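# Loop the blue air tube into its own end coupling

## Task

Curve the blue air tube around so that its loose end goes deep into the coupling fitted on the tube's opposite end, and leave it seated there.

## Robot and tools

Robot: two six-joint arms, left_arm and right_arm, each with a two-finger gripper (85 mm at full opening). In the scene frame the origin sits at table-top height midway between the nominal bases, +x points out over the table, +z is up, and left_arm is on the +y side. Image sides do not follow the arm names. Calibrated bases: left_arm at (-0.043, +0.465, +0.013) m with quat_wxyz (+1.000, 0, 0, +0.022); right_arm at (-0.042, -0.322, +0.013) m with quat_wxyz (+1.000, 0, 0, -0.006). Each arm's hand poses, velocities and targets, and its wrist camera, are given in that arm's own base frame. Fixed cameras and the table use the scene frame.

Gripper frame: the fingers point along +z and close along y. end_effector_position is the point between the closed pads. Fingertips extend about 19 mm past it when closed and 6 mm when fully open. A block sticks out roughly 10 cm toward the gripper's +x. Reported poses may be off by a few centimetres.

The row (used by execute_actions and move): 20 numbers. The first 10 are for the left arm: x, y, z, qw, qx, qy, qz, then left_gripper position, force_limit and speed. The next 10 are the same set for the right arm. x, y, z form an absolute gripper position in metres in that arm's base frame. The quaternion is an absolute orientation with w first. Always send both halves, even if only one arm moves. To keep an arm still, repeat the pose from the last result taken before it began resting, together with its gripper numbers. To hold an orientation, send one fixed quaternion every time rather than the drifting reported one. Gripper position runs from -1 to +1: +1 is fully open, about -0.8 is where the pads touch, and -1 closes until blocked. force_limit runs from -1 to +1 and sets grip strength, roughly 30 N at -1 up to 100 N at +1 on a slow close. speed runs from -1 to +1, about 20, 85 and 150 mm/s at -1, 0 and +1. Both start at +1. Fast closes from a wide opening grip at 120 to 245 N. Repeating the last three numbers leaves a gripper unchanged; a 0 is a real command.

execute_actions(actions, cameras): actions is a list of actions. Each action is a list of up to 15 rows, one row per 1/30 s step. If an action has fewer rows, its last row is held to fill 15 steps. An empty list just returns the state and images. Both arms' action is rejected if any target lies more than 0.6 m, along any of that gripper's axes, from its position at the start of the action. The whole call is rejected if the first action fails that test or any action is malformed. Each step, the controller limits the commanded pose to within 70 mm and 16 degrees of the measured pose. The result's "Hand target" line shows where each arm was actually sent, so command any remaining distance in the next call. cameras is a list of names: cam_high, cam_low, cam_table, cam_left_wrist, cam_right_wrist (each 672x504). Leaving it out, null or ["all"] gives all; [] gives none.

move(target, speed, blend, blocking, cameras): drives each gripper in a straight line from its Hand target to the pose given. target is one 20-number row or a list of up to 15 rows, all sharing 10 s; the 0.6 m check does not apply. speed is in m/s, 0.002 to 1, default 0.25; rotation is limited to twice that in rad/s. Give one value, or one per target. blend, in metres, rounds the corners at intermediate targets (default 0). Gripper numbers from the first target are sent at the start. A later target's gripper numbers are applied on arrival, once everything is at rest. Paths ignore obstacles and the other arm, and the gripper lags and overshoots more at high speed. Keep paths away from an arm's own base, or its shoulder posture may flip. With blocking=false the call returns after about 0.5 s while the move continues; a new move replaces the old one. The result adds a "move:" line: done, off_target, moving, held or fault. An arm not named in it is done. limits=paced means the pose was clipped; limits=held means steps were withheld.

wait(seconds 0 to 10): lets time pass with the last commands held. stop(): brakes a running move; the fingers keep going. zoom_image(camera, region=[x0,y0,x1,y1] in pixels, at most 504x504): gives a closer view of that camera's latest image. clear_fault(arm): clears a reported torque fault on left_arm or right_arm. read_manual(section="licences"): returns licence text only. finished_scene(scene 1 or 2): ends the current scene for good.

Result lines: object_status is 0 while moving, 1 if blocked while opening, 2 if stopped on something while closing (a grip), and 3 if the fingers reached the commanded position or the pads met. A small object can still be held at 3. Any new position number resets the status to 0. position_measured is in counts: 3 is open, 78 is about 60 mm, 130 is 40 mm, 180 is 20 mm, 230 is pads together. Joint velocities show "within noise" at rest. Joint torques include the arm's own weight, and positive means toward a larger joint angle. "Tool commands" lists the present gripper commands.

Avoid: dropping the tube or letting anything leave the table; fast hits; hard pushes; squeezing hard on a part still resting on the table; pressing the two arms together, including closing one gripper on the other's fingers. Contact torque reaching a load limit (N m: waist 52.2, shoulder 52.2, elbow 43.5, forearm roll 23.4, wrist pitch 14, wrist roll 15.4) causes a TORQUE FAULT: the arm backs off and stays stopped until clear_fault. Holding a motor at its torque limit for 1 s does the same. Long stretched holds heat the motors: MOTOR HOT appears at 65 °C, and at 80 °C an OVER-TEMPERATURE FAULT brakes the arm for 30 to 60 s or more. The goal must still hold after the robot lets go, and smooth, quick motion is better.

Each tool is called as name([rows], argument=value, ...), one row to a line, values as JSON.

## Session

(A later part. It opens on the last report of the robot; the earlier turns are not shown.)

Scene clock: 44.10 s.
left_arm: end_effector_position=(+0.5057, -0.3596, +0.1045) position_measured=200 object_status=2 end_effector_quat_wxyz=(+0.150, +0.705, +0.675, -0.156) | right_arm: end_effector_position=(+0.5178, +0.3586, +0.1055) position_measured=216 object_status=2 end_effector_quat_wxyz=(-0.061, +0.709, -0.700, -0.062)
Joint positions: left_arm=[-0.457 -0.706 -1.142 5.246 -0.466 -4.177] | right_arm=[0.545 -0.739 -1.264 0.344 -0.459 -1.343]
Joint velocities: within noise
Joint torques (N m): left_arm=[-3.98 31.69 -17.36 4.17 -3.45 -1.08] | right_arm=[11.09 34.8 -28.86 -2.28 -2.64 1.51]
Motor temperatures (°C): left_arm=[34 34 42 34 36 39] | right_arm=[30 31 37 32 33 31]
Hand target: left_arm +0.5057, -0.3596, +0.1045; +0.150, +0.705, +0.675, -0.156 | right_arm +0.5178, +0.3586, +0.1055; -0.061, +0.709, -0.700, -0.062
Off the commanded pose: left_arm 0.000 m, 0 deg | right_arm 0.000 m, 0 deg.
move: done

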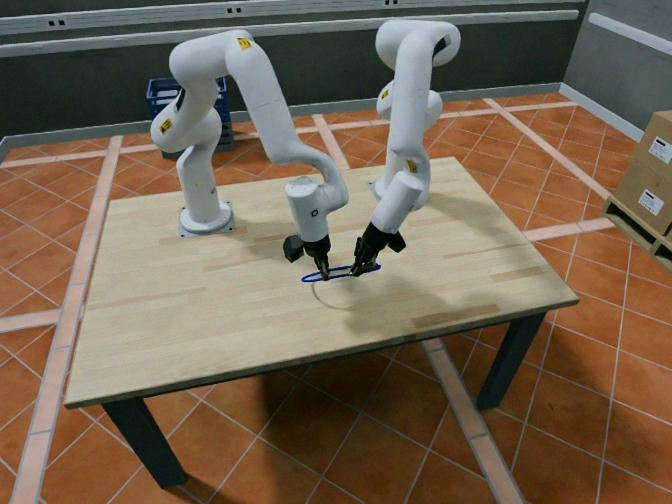

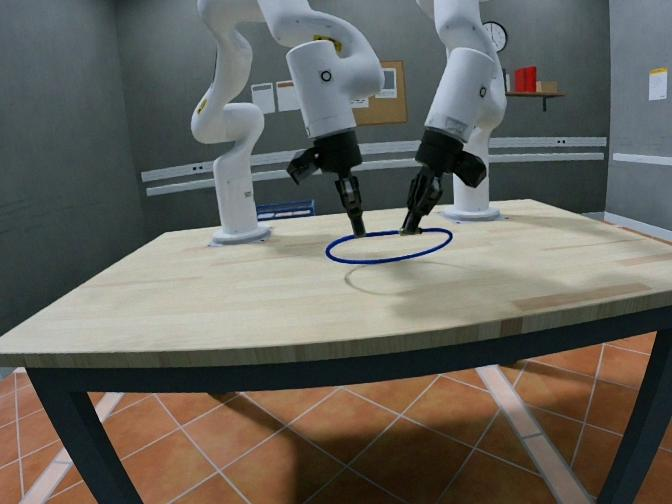

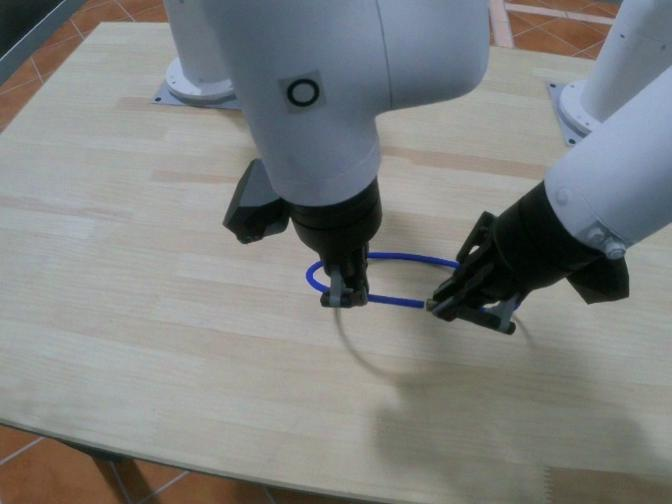

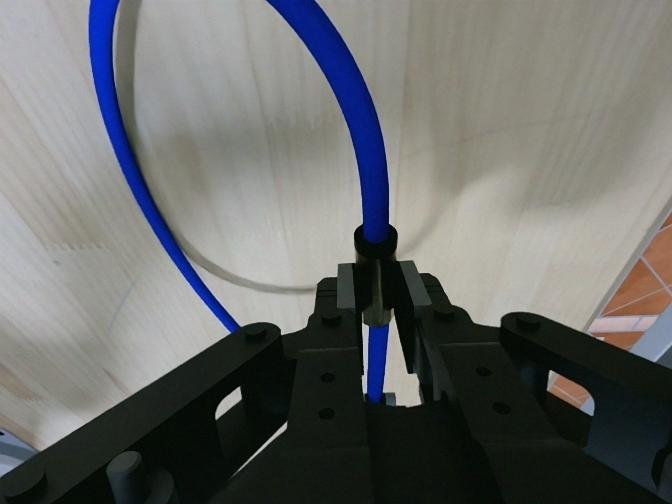

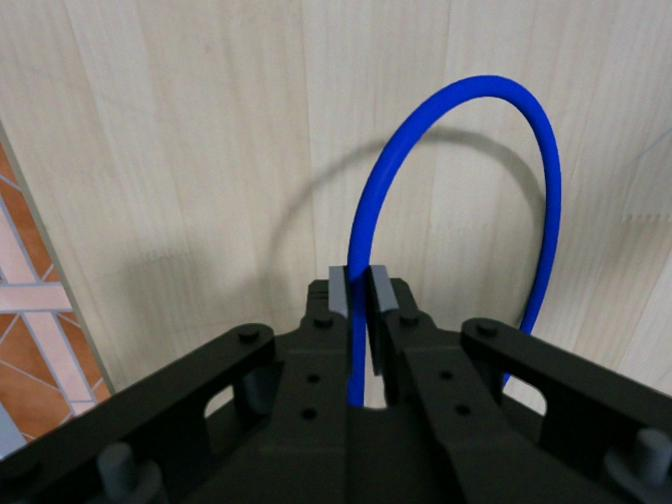

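move(target=[0.5057,-0.3596,0.1045,-0.1496,-0.7053,-0.6751,0.1563,-0.98,0,-1,0.5177,0.3666,0.1055,0.0613,-0.7087,0.7001,0.0620,-0.98,0,-1], speed=0.02)

zoom_image(camera="cam_low", region=[340, 205, 430, 260])

zoom_image(camera="cam_table", region=[360, 260, 460, 340])

zoom_image(camera="cam_left_wrist", region=[300, 200, 450, 420])

Scene clock: 45.20 s.
left_arm: end_effector_position=(+0.5057, -0.3596, +0.1045) position_measured=200 object_status=2 end_effector_quat_wxyz=(+0.150, +0.705, +0.675, -0.156) | right_arm: end_effector_position=(+0.5177, +0.3666, +0.1055) position_measured=216 object_status=2 end_effector_quat_wxyz=(-0.061, +0.709, -0.700, -0.062)
Joint positions: left_arm=[-0.457 -0.706 -1.142 5.246 -0.466 -4.177] | right_arm=[0.556 -0.747 -1.278 0.339 -0.463 -1.326]
Joint velocities: within noise
Joint torques (N m): left_arm=[-4.43 32.99 -15.93 3.7 -3.74 -0.74] | right_arm=[9.96 35.24 -29.78 -2.19 -2.55 1.49]
Motor temperatures (°C): left_arm=[34 34 42 34 36 39] | right_arm=[30 31 38 32 33 31]
Hand target: left_arm +0.5057, -0.3596, +0.1045; +0.150, +0.705, +0.675, -0.156 | right_arm +0.5177, +0.3666, +0.1055; -0.061, +0.709, -0.700, -0.062
Off the commanded pose: left_arm 0.000 m, 0 deg | right_arm 0.000 m, 0 deg.
move: done

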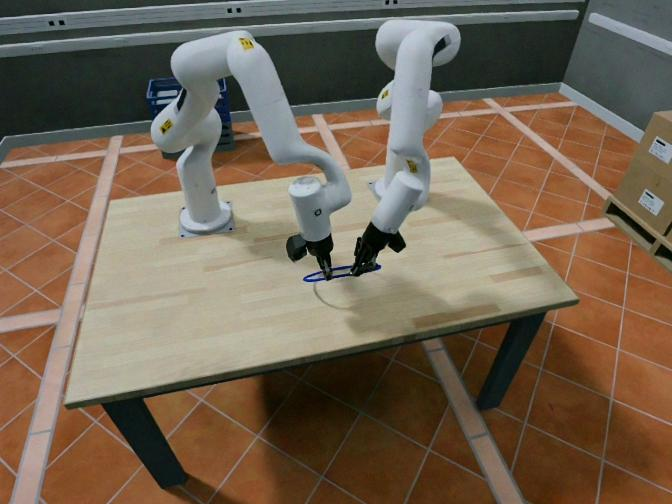

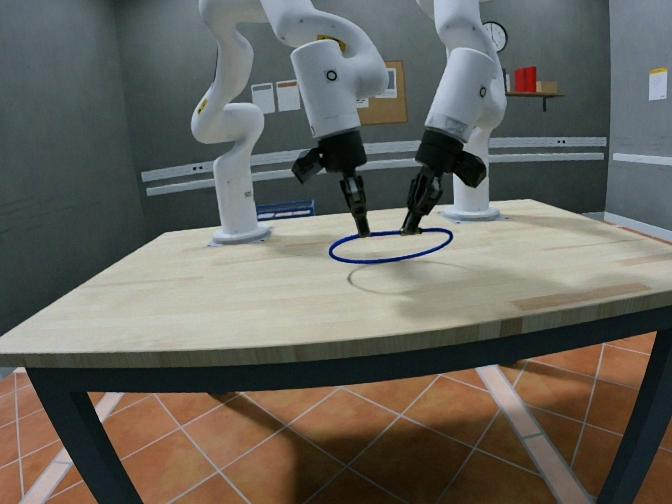

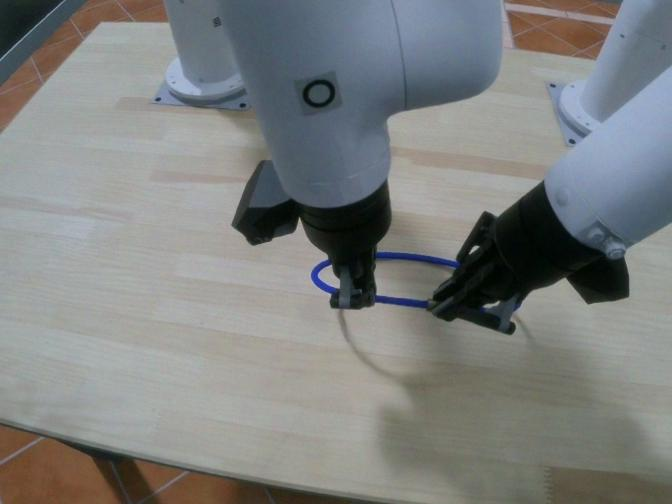

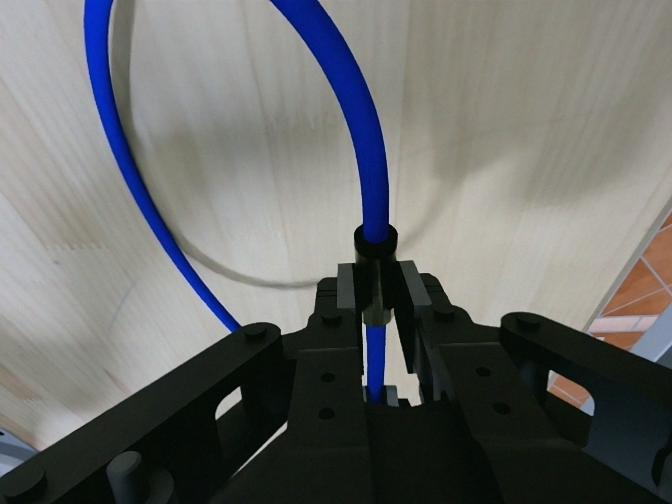

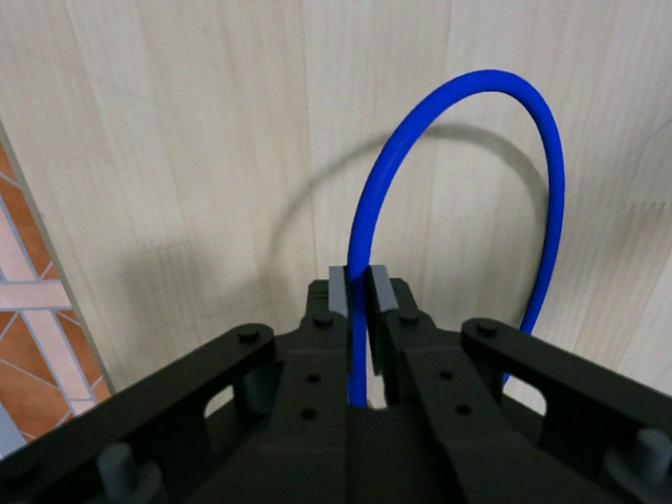

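Scaled by 5.600 from the camera's 672x504 image, which has a finer 960x720 frame.

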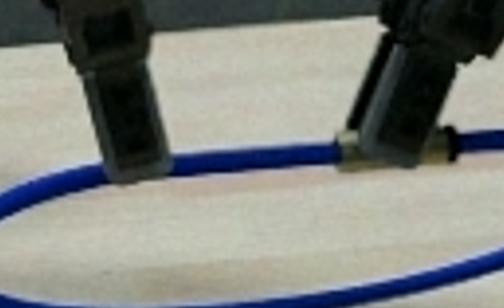

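Scaled by 5.040 from the camera's 672x504 image, which has a finer 960x720 frame.

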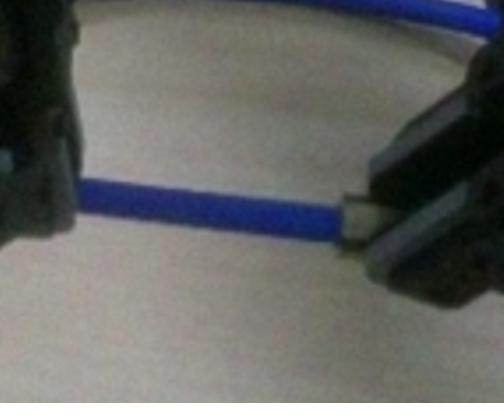

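Scaled by 2.291 from the camera's 672x504 image, which has a finer 960x720 frame.

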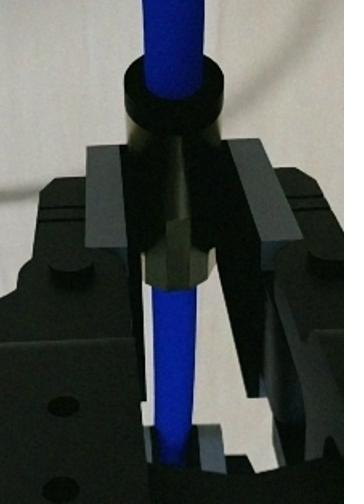

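move(target=[0.5057,-0.3596,0.1045,-0.1496,-0.7053,-0.6751,0.1563,-0.98,0,-1,0.5176,0.3746,0.1055,0.0613,-0.7087,0.7001,0.0620,-0.98,0,-1], speed=0.02)

zoom_image(camera="cam_low", region=[340, 205, 430, 260])

zoom_image(camera="cam_table", region=[360, 260, 460, 340])

zoom_image(camera="cam_left_wrist", region=[300, 200, 450, 420])

Scene clock: 46.40 s.
left_arm: end_effector_position=(+0.5057, -0.3596, +0.1045) position_measured=200 object_status=2 end_effector_quat_wxyz=(+0.150, +0.705, +0.675, -0.156) | right_arm: end_effector_position=(+0.5176, +0.3746, +0.1055) position_measured=216 object_status=2 end_effector_quat_wxyz=(-0.061, +0.709, -0.700, -0.062)
Joint positions: left_arm=[-0.457 -0.706 -1.142 5.246 -0.466 -4.177] | right_arm=[0.567 -0.755 -1.292 0.334 -0.467 -1.31]
Joint velocities: within noise
Joint torques (N m): left_arm=[-3.76 31.61 -16.45 4.62 -3.56 -0.69] | right_arm=[11.32 36.54 -30.29 -2.45 -2.58 1.43]
Motor temperatures (°C): left_arm=[34 34 42 34 36 39] | right_arm=[30 31 38 32 33 31]
Hand target: left_arm +0.5057, -0.3596, +0.1045; +0.150, +0.705, +0.675, -0.156 | right_arm +0.5176, +0.3746, +0.1055; -0.061, +0.709, -0.700, -0.062
Off the commanded pose: left_arm 0.000 m, 0 deg | right_arm 0.000 m, 0 deg.
move: done

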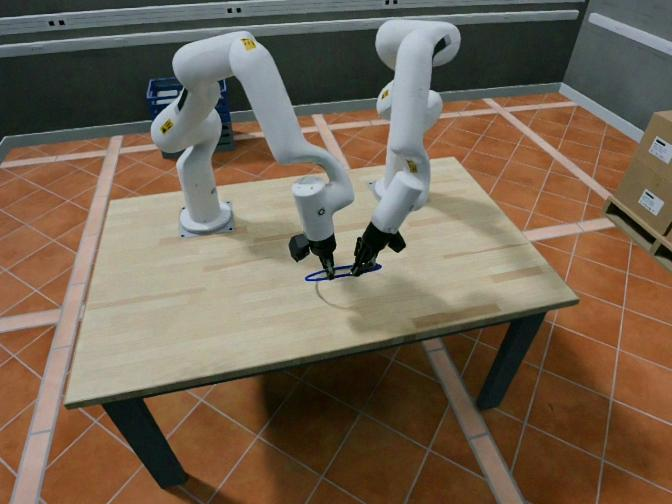

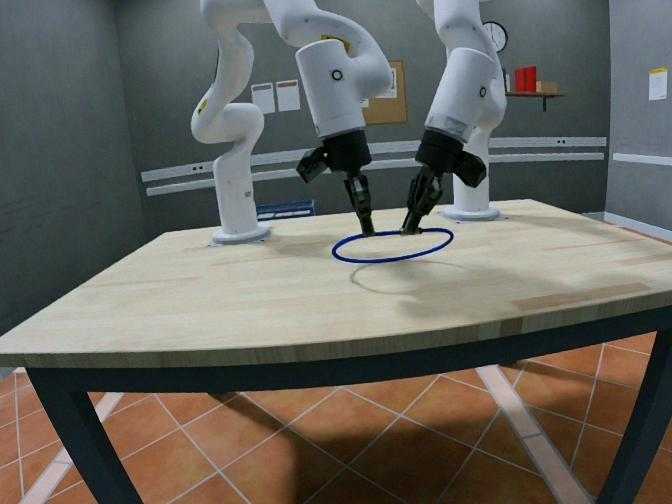

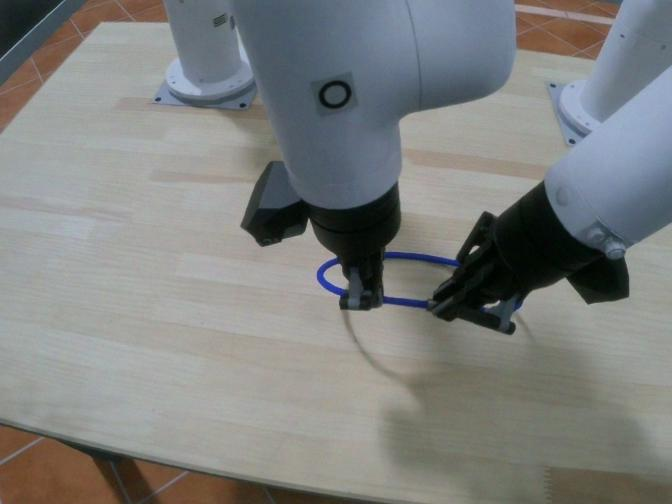

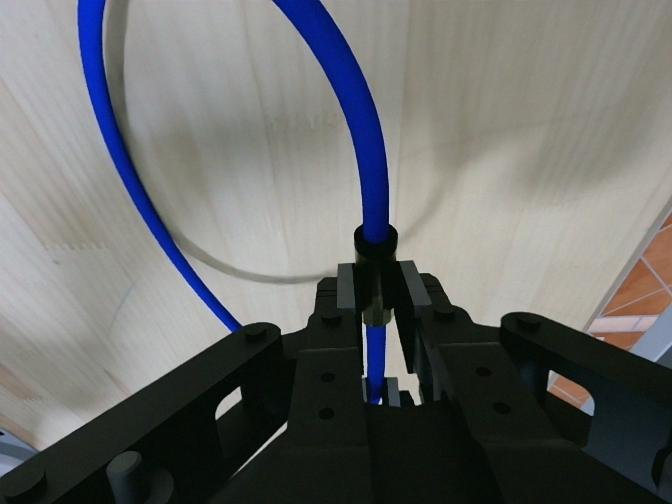

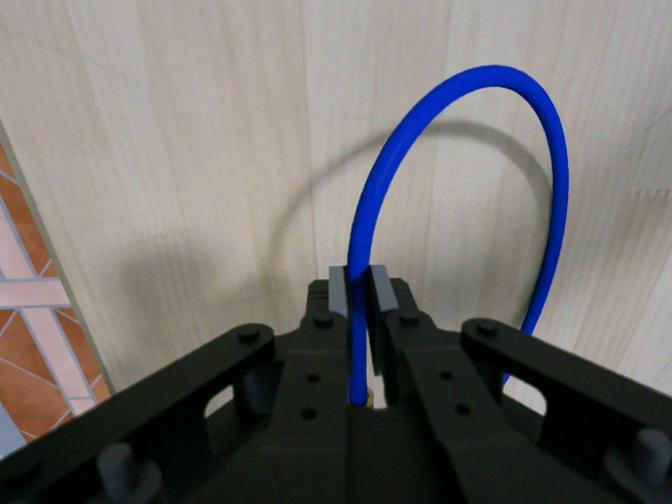

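Scaled by 5.600 from the camera's 672x504 image, which has a finer 960x720 frame.

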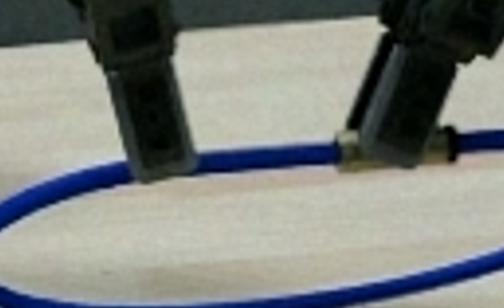

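Scaled by 5.040 from the camera's 672x504 image, which has a finer 960x720 frame.

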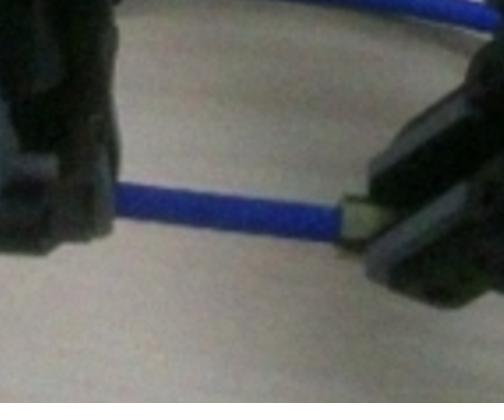

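Scaled by 2.291 from the camera's 672x504 image, which has a finer 960x720 frame.

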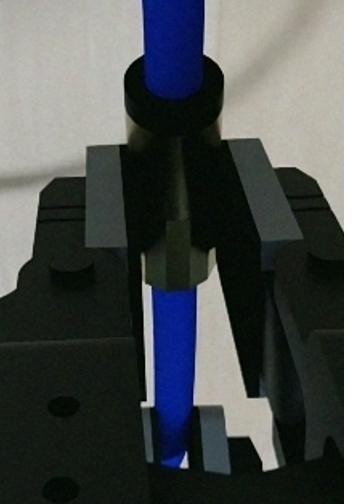

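move(target=[0.5057,-0.3596,0.1045,-0.1496,-0.7053,-0.6751,0.1563,-0.98,0,-1,0.5175,0.3806,0.1055,0.0613,-0.7087,0.7001,0.0620,-0.98,0,-1], speed=0.02)

zoom_image(camera="cam_low", region=[340, 205, 430, 260])

zoom_image(camera="cam_table", region=[360, 260, 460, 340])

zoom_image(camera="cam_left_wrist", region=[300, 200, 450, 420])

zoom_image(camera="cam_right_wrist", region=[300, 200, 450, 420])

Scene clock: 47.40 s.
left_arm: end_effector_position=(+0.5057, -0.3596, +0.1045) position_measured=200 object_status=2 end_effector_quat_wxyz=(+0.150, +0.705, +0.675, -0.156) | right_arm: end_effector_position=(+0.5175, +0.3804, +0.1054) position_measured=216 object_status=2 end_effector_quat_wxyz=(-0.061, +0.709, -0.700, -0.062)
Joint positions: left_arm=[-0.457 -0.706 -1.142 5.246 -0.466 -4.177] | right_arm=[0.575 -0.761 -1.303 0.33 -0.471 -1.297]
Joint velocities: within noise
Joint torques (N m): left_arm=[-3.39 34.79 -15.03 2.06 -3.44 -0.81] | right_arm=[27.79 37.26 -38.2 1.11 -0.05 1.35]
Motor temperatures (°C): left_arm=[34 34 42 34 36 39] | right_arm=[30 31 38 32 33 31]
Hand target: left_arm +0.5057, -0.3596, +0.1045; +0.150, +0.705, +0.675, -0.156 | right_arm +0.5175, +0.3806, +0.1055; -0.061, +0.709, -0.700, -0.062
Off the commanded pose: left_arm 0.000 m, 0 deg | right_arm 0.000 m, 0 deg.
move: done

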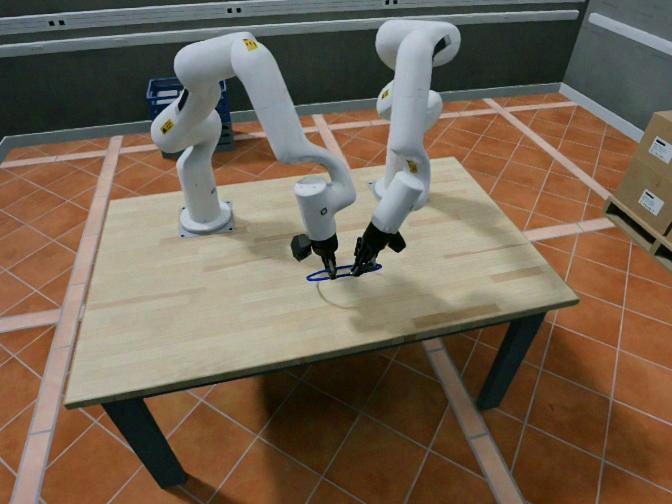

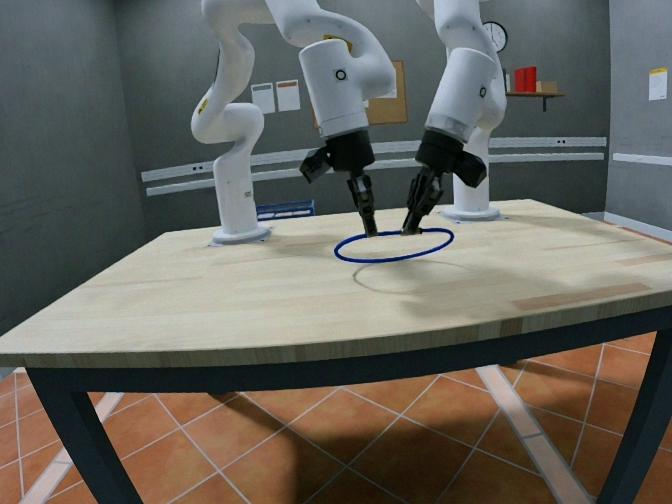

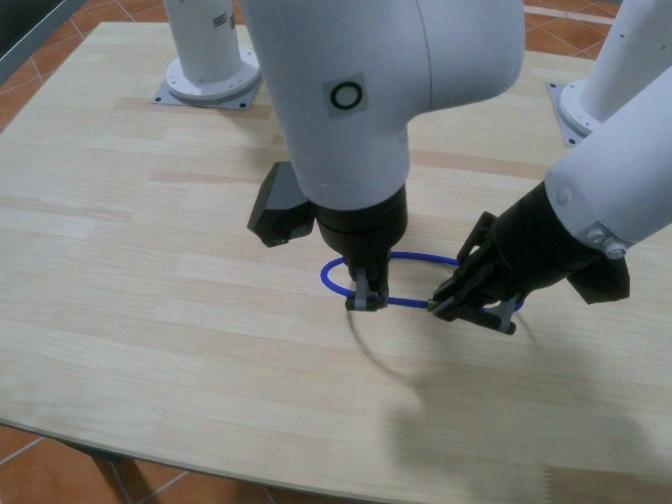

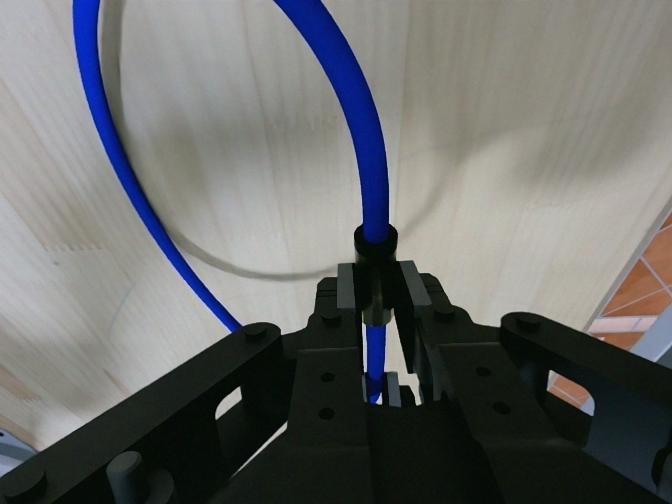

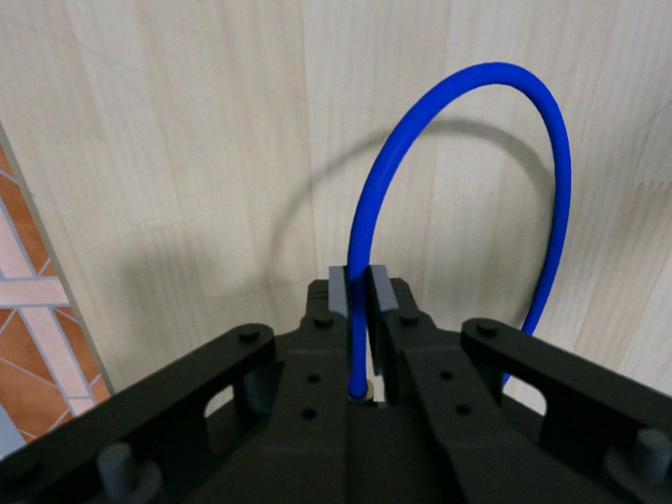

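Scaled by 5.600 from the camera's 672x504 image, which has a finer 960x720 frame.

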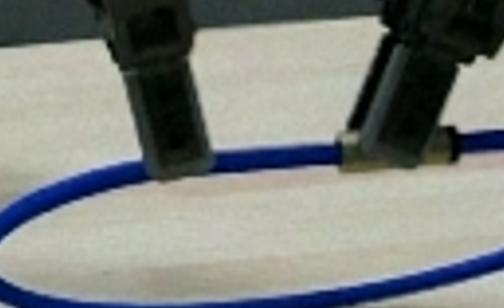

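Scaled by 5.040 from the camera's 672x504 image, which has a finer 960x720 frame.

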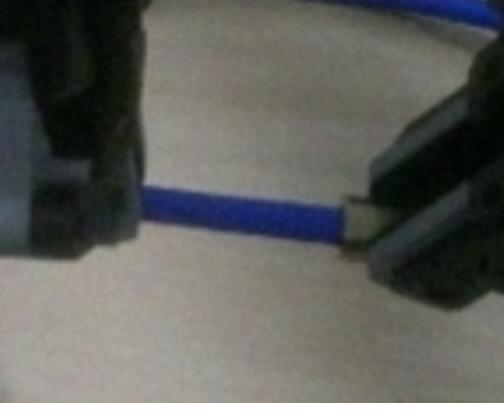

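Scaled by 2.291 from the camera's 672x504 image, which has a finer 960x720 frame.

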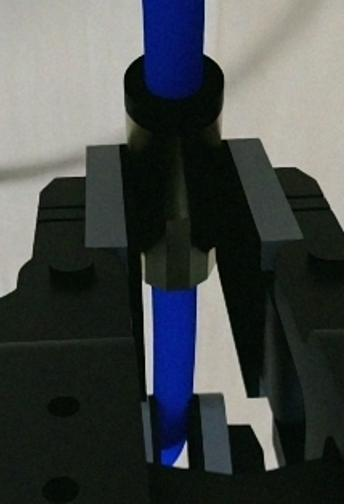

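Scaled by 2.291 from the camera's 672x504 image, which has a finer 960x720 frame.

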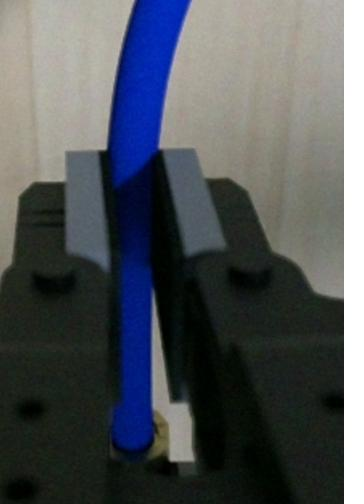

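move(target=[0.5057,-0.3596,0.1045,-0.1496,-0.7053,-0.6751,0.1563,-0.98,0,-1,0.5175,0.3830,0.1055,0.0613,-0.7087,0.7001,0.0620,-0.98,0,-1], speed=0.01)

zoom_image(camera="cam_low", region=[340, 205, 430, 260])

zoom_image(camera="cam_left_wrist", region=[300, 200, 450, 420])

zoom_image(camera="cam_right_wrist", region=[300, 200, 450, 420])

Scene clock: 48.40 s.
left_arm: end_effector_position=(+0.5058, -0.3595, +0.1045) position_measured=200 object_status=2 end_effector_quat_wxyz=(+0.150, +0.705, +0.675, -0.156) | right_arm: end_effector_position=(+0.5177, +0.3826, +0.1055) position_measured=216 object_status=2 end_effector_quat_wxyz=(-0.061, +0.708, -0.700, -0.062)
Joint positions: left_arm=[-0.457 -0.706 -1.142 5.246 -0.466 -4.177] | right_arm=[0.578 -0.764 -1.308 0.328 -0.472 -1.292]
Joint velocities: within noise
Joint torques (N m): left_arm=[-14.13 42.06 -16.26 -5.35 -7.5 -0.87] | right_arm=[45.74 42.84 -46.67 3.08 2.26 1.51]
Motor temperatures (°C): left_arm=[34 34 42 34 36 39] | right_arm=[30 31 38 32 33 31]
Hand target: left_arm +0.5057, -0.3596, +0.1045; +0.150, +0.705, +0.675, -0.156 | right_arm +0.5175, +0.3830, +0.1055; -0.061, +0.709, -0.700, -0.062
Off the commanded pose: left_arm 0.000 m, 0 deg | right_arm 0.001 m, 0 deg.
move: done

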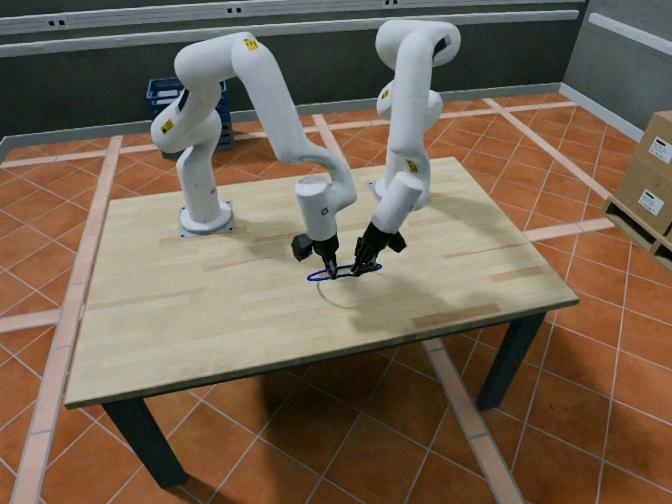

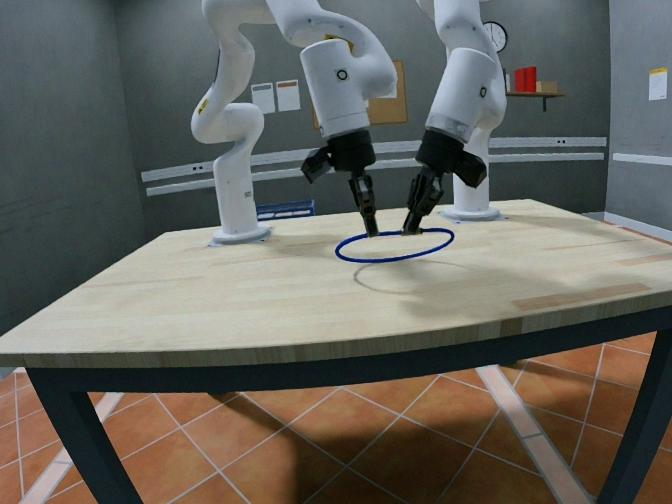

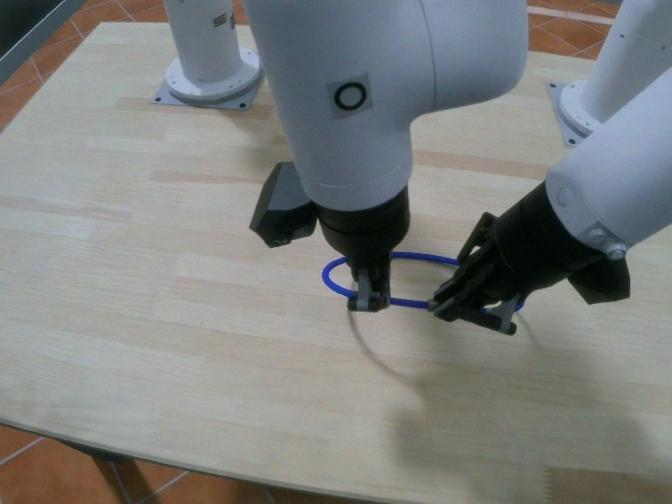

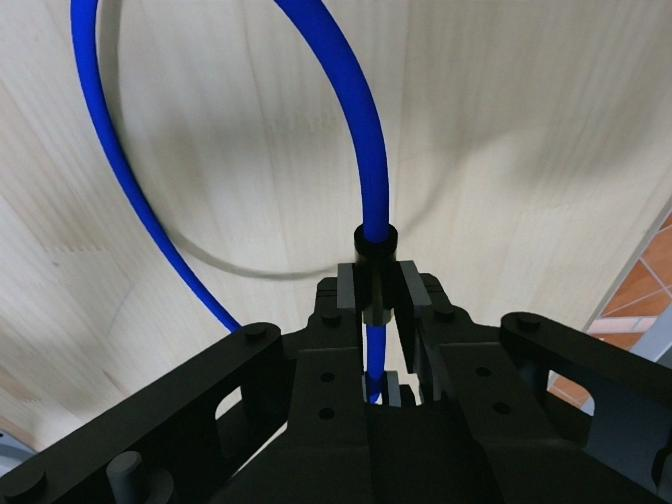

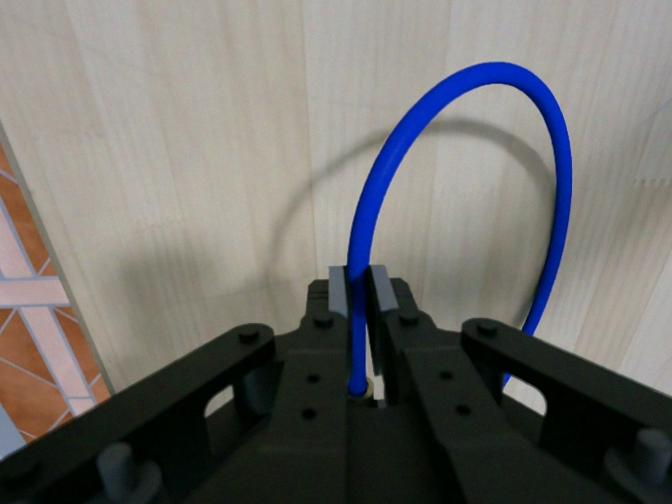

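Scaled by 5.600 from the camera's 672x504 image, which has a finer 960x720 frame.

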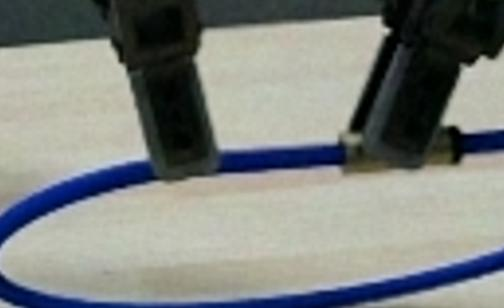

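Scaled by 2.291 from the camera's 672x504 image, which has a finer 960x720 frame.

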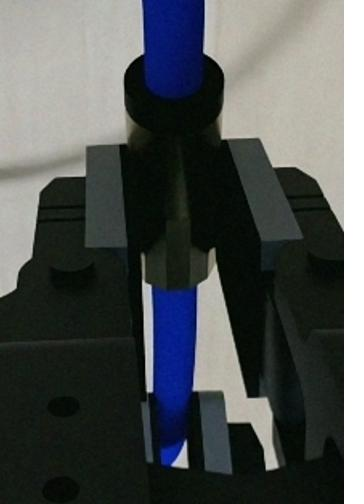

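Scaled by 2.291 from the camera's 672x504 image, which has a finer 960x720 frame.

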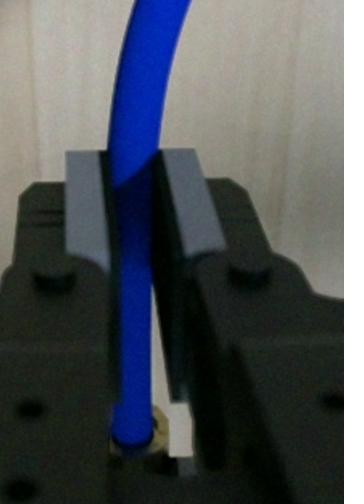

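move([
  [0.5057,-0.3596,0.1045,-0.1496,-0.7053,-0.6751,0.1563,-0.98,0,-1,0.5175,0.3807,0.1052,0.0613,-0.7087,0.7001,0.0620,-0.98,0,-1],
  [0.5057,-0.3596,0.0125,-0.1496,-0.7053,-0.6751,0.1563,-0.98,0,-1,0.5175,0.3807,0.0132,0.0613,-0.7087,0.7001,0.0620,-0.98,0,-1],
], speed=[0.01,0.04])

zoom_image(camera="cam_low", region=[320, 200, 480, 300])

zoom_image(camera="cam_left_wrist", region=[300, 200, 450, 420])

Scene clock: 51.90 s.
left_arm: end_effector_position=(+0.5057, -0.3596, +0.0125) position_measured=200 object_status=2 end_effector_quat_wxyz=(+0.150, +0.705, +0.675, -0.156) | right_arm: end_effector_position=(+0.5175, +0.3807, +0.0132) position_measured=216 object_status=2 end_effector_quat_wxyz=(-0.061, +0.709, -0.700, -0.062)
Joint positions: left_arm=[-0.457 -0.887 -1.18 4.963 -0.411 -3.865] | right_arm=[0.575 -0.925 -1.331 0.45 -0.344 -1.428]
Joint velocities: within noise
Joint torques (N m): left_arm=[-1.1 37.39 -19.88 -4.93 -3.25 1.07] | right_arm=[2.76 40.74 -35.18 5.26 3.69 -1.85]
Motor temperatures (°C): left_arm=[34 34 42 34 36 39] | right_arm=[30 31 38 32 33 31]
Hand target: left_arm +0.5057, -0.3596, +0.0125; +0.150, +0.705, +0.675, -0.156 | right_arm +0.5175, +0.3807, +0.0132; -0.061, +0.709, -0.700, -0.062
Off the commanded pose: left_arm 0.000 m, 0 deg | right_arm 0.000 m, 0 deg.
move: done

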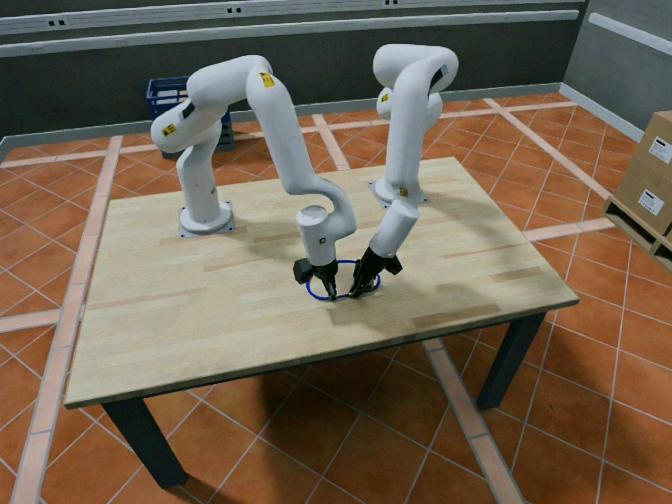

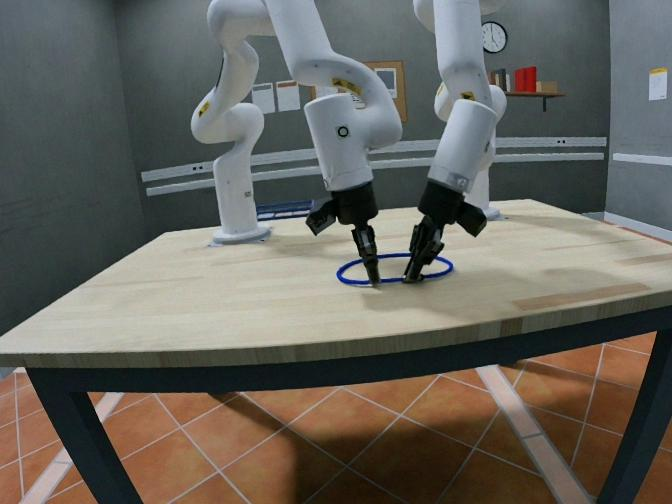

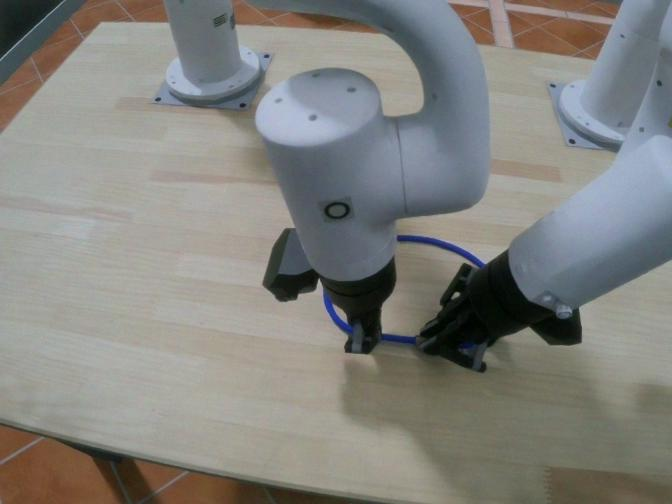

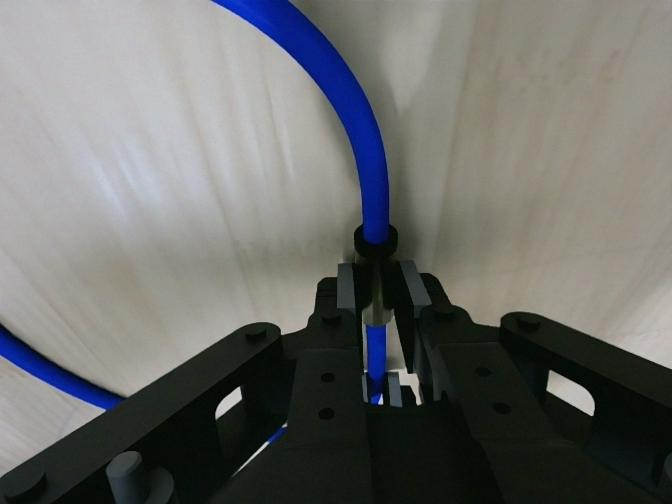

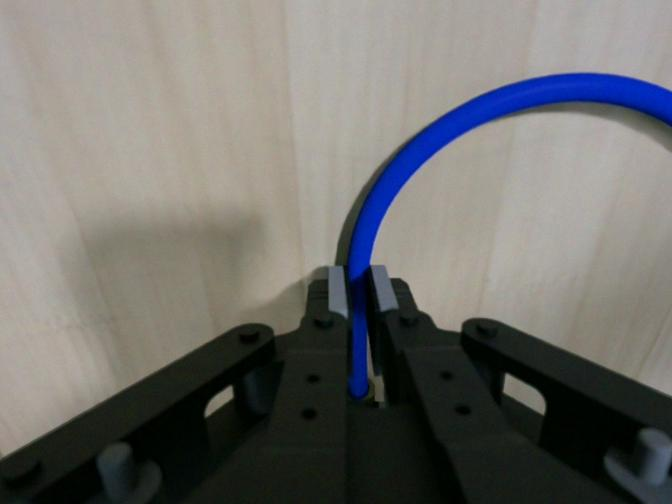

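Scaled by 3.150 from the camera's 672x504 image, which has a finer 960x720 frame.

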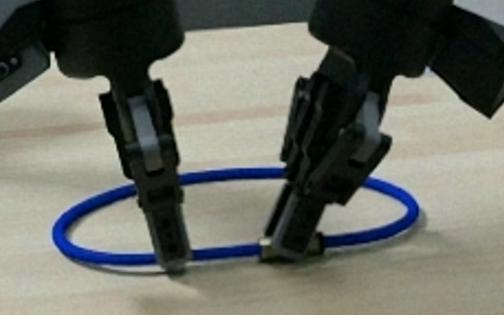

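Scaled by 2.291 from the camera's 672x504 image, which has a finer 960x720 frame.

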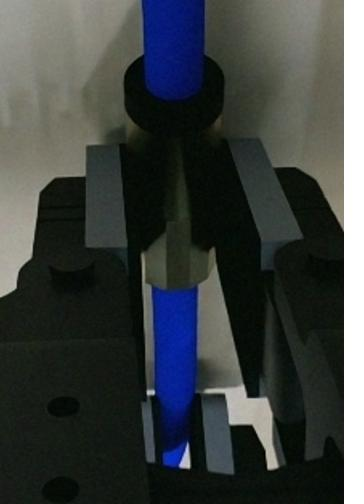

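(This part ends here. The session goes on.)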